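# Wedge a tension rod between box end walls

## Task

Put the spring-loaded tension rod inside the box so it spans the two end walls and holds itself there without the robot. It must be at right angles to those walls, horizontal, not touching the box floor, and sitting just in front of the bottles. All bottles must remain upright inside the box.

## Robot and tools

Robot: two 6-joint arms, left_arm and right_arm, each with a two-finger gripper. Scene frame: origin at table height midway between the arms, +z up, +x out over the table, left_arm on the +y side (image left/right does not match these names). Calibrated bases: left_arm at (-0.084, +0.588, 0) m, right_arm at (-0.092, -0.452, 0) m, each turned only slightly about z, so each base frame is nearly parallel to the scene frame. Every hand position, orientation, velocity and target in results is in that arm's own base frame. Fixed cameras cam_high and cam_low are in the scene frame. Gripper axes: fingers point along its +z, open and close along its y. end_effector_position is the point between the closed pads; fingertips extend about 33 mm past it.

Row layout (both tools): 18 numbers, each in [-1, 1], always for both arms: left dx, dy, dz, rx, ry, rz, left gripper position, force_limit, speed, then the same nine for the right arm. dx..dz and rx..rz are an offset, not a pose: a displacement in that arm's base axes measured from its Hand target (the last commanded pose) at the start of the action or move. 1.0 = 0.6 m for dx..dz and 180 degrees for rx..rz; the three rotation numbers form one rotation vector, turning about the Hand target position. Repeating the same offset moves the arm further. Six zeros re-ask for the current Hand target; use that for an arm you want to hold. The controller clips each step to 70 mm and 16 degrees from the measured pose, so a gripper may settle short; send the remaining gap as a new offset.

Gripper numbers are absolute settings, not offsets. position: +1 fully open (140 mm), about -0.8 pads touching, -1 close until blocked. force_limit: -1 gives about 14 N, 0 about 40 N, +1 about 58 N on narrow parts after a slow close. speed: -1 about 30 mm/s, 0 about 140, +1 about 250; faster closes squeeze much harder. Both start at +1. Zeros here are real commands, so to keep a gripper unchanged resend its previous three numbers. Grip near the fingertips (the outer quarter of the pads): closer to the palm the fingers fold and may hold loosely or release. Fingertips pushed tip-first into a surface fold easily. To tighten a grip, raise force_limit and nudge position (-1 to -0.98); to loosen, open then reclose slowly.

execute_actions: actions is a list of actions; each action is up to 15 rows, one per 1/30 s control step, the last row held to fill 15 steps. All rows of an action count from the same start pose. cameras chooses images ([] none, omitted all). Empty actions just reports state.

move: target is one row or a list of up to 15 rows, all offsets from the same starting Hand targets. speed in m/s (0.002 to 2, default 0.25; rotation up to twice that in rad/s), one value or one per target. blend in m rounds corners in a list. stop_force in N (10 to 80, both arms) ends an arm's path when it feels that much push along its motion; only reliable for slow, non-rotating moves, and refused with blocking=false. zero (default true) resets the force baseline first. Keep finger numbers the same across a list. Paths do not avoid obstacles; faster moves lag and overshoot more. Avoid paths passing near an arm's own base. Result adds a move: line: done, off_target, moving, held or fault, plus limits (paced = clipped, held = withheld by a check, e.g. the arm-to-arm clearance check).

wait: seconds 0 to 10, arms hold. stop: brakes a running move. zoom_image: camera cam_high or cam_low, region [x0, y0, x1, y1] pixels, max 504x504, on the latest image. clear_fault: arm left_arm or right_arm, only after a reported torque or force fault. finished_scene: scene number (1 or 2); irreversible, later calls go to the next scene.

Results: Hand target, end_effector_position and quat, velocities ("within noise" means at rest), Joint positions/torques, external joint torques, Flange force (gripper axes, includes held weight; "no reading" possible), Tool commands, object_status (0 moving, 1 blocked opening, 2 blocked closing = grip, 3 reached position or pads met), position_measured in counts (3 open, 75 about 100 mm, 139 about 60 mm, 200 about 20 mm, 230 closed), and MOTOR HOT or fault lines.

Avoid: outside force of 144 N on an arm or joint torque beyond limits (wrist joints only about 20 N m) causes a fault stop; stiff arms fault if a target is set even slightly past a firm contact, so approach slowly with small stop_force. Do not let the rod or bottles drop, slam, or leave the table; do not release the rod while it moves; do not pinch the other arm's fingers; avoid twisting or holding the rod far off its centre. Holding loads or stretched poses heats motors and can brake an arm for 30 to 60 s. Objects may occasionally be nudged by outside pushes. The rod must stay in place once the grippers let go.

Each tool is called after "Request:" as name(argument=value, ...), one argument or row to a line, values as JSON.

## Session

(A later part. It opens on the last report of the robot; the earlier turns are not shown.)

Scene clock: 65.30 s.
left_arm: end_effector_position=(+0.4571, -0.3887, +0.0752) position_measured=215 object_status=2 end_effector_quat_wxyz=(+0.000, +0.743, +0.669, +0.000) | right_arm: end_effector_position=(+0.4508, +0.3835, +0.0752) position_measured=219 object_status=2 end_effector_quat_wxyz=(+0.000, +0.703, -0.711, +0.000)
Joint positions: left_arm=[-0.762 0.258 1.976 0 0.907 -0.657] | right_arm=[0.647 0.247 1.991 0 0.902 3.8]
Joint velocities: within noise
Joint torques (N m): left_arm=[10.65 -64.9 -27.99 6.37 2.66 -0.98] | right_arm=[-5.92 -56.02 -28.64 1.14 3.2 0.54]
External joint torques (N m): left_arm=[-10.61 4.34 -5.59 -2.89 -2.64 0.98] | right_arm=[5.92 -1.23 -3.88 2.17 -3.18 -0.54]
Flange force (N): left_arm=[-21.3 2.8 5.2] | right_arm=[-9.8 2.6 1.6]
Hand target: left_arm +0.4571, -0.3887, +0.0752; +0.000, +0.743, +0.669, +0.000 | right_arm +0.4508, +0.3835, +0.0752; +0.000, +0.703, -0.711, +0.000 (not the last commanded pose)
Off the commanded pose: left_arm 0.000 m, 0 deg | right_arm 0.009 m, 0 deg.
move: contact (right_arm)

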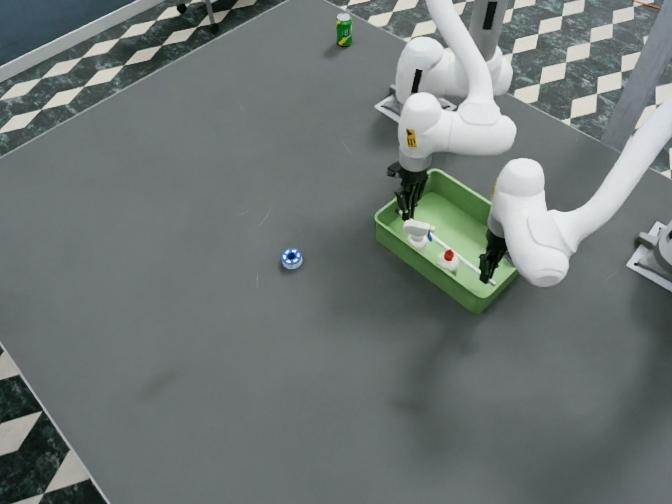

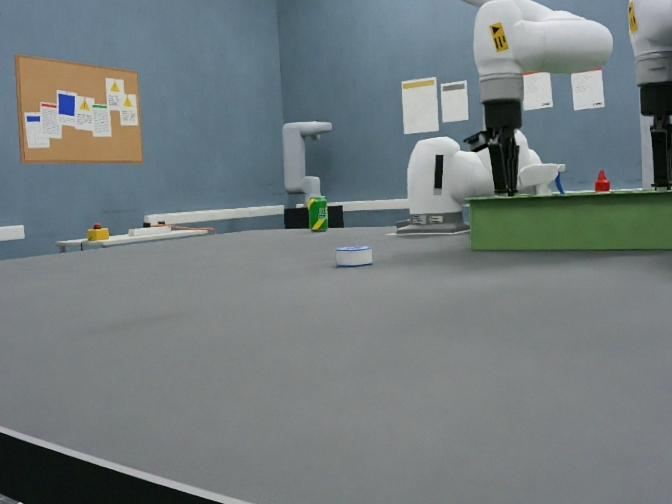

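Request:
move(
  target=[0,0,0,0,0,0,-0.48,1,-1,0,0,0,0,0,0,-0.48,1,-1],
)

Request:
zoom_image(
  camera="cam_high",
  region=[370, 160, 550, 320],
)

Request:
zoom_image(
  camera="cam_high",
  region=[380, 180, 440, 240],
)

Scene clock: 67.47 s.
left_arm: end_effector_position=(+0.4571, -0.3887, +0.0752) position_measured=190 object_status=3 end_effector_quat_wxyz=(+0.000, +0.743, +0.669, +0.000) | right_arm: end_effector_position=(+0.4508, +0.3835, +0.0752) position_measured=190 object_status=0 end_effector_quat_wxyz=(+0.000, +0.703, -0.711, +0.000)
Joint positions: left_arm=[-0.762 0.258 1.976 0 0.907 -0.657] | right_arm=[0.647 0.247 1.991 0 0.902 3.8]
Joint velocities: within noise
Joint torques (N m): left_arm=[3.24 -63.74 -32.82 3.72 0.07 -0.46] | right_arm=[1.02 -55.5 -33.63 3.66 0.23 0.2]
External joint torques (N m): left_arm=[-3.26 3.18 -1.02 -0.22 -0.07 0.46] | right_arm=[-1.17 -1.69 1.15 -0.37 -0.21 -0.2]
Flange force (N): left_arm=[-7.3 2.4 2.7] | right_arm=[4.9 2.1 -0.5]
Hand target: left_arm +0.4571, -0.3887, +0.0752; +0.000, +0.743, +0.669, +0.000 | right_arm +0.4508, +0.3835, +0.0752; +0.000, +0.703, -0.711, +0.000
Off the commanded pose: left_arm 0.000 m, 0 deg | right_arm 0.000 m, 0 deg.
move: done

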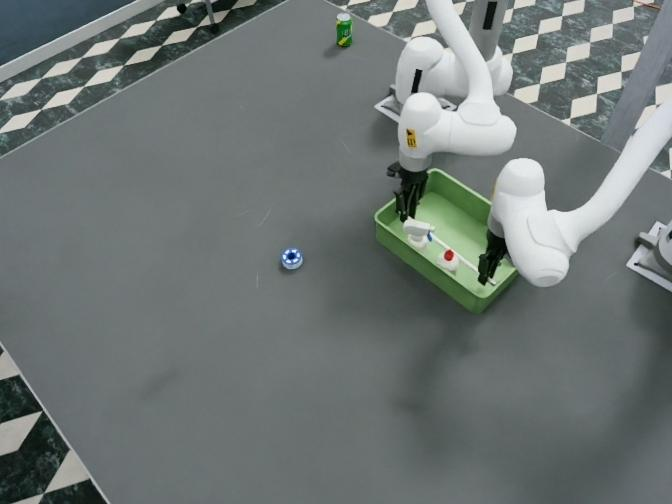

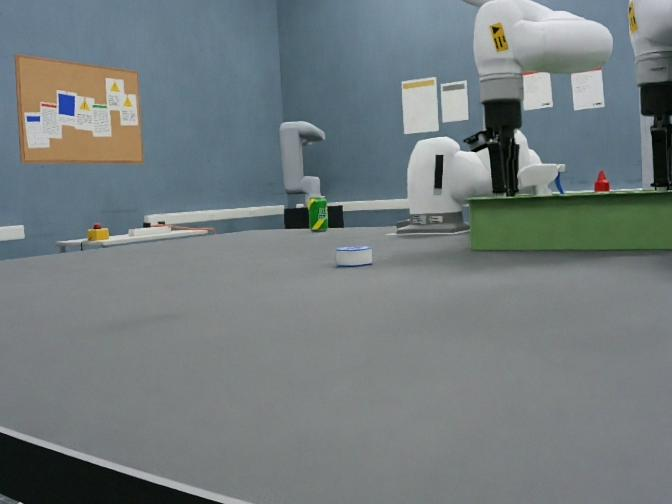

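Scaled by 2.800 from the camera's 672x504 image, which has a finer 960x720 frame.

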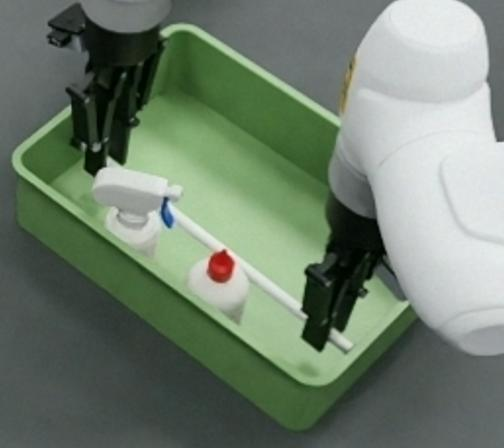

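Scaled by 8.400 from the camera's 672x504 image, which has a finer 960x720 frame.

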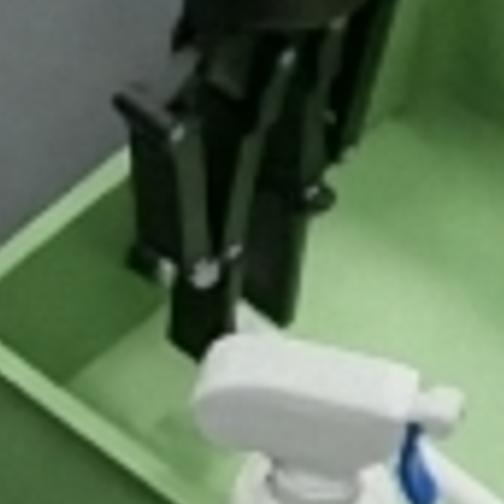

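Request:
move(
  target=[
    [0,0,0.25,0,0,0,-0.48,1,-1,0,0,0.25,0,0,0,-0.48,1,-1],
    [-0.1,0.3,0.3,0,0,0,-0.48,1,-1,-0.1,-0.3,0.3,0,0,0,-0.48,1,-1],
  ],
  speed=[0.1,0.3],
)

Request:
zoom_image(
  camera="cam_high",
  region=[370, 160, 550, 320],
)

Scene clock: 71.30 s.
left_arm: end_effector_position=(+0.3971, -0.2087, +0.2552) position_measured=190 object_status=3 end_effector_quat_wxyz=(+0.000, +0.743, +0.669, +0.000) | right_arm: end_effector_position=(+0.3908, +0.2036, +0.2551) position_measured=190 object_status=3 end_effector_quat_wxyz=(+0.000, +0.703, -0.711, +0.000)
Joint positions: left_arm=[-0.561 -0.133 2.031 0 1.244 -0.455] | right_arm=[0.402 -0.147 2.042 0 1.246 3.555]
Joint velocities: within noise
Joint torques (N m): left_arm=[4.27 -28.57 -39.93 4.44 0.05 -0.45] | right_arm=[1.3 -22.83 -40.51 4.23 0.18 0.11]
External joint torques (N m): left_arm=[-4.18 1.75 -0.76 -0.22 -0.05 0.45] | right_arm=[-1.41 -0.97 1.3 -0.24 -0.18 -0.11]
Flange force (N): left_arm=[-9.0 0.1 0.0] | right_arm=[4.8 1.7 1.6]
Hand target: left_arm +0.3971, -0.2087, +0.2552; +0.000, +0.743, +0.669, +0.000 | right_arm +0.3908, +0.2035, +0.2552; +0.000, +0.703, -0.711, +0.000
Off the commanded pose: left_arm 0.000 m, 0 deg | right_arm 0.000 m, 0 deg.
move: done

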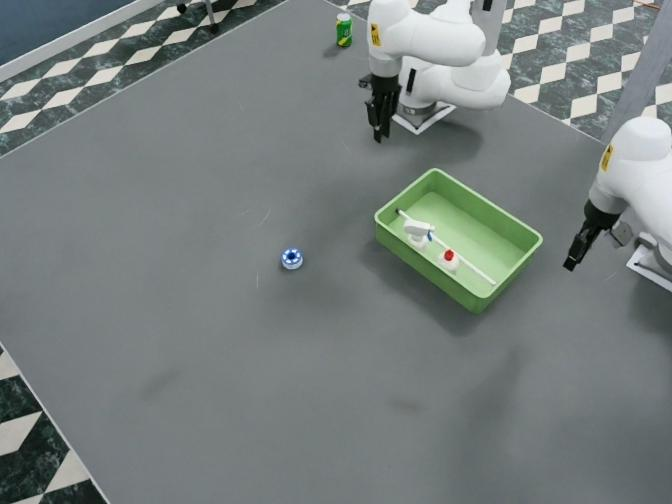

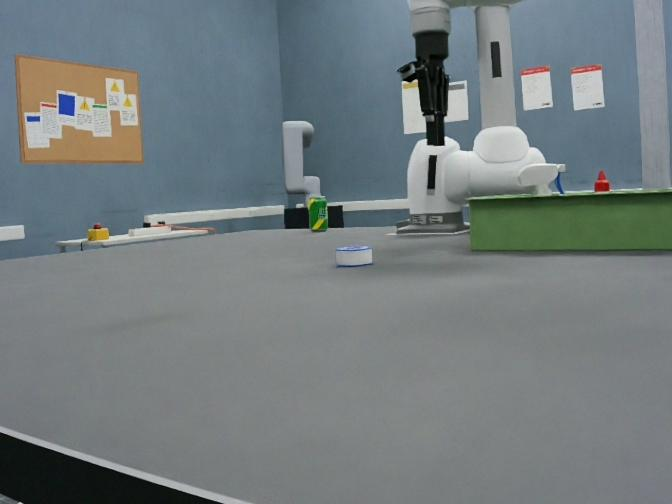

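Scaled by 2.800 from the camera's 672x504 image, which has a finer 960x720 frame.

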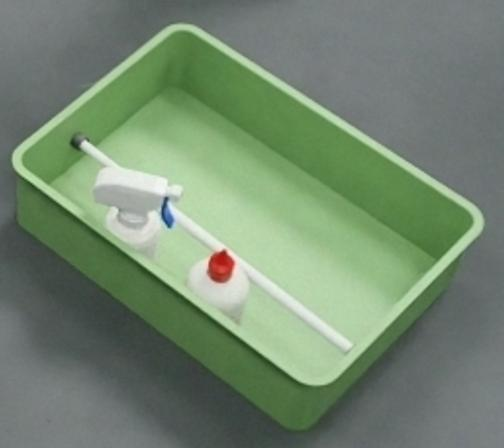

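Request:
finished_scene(
  scene=2,
)

The scene is finished: the task was done.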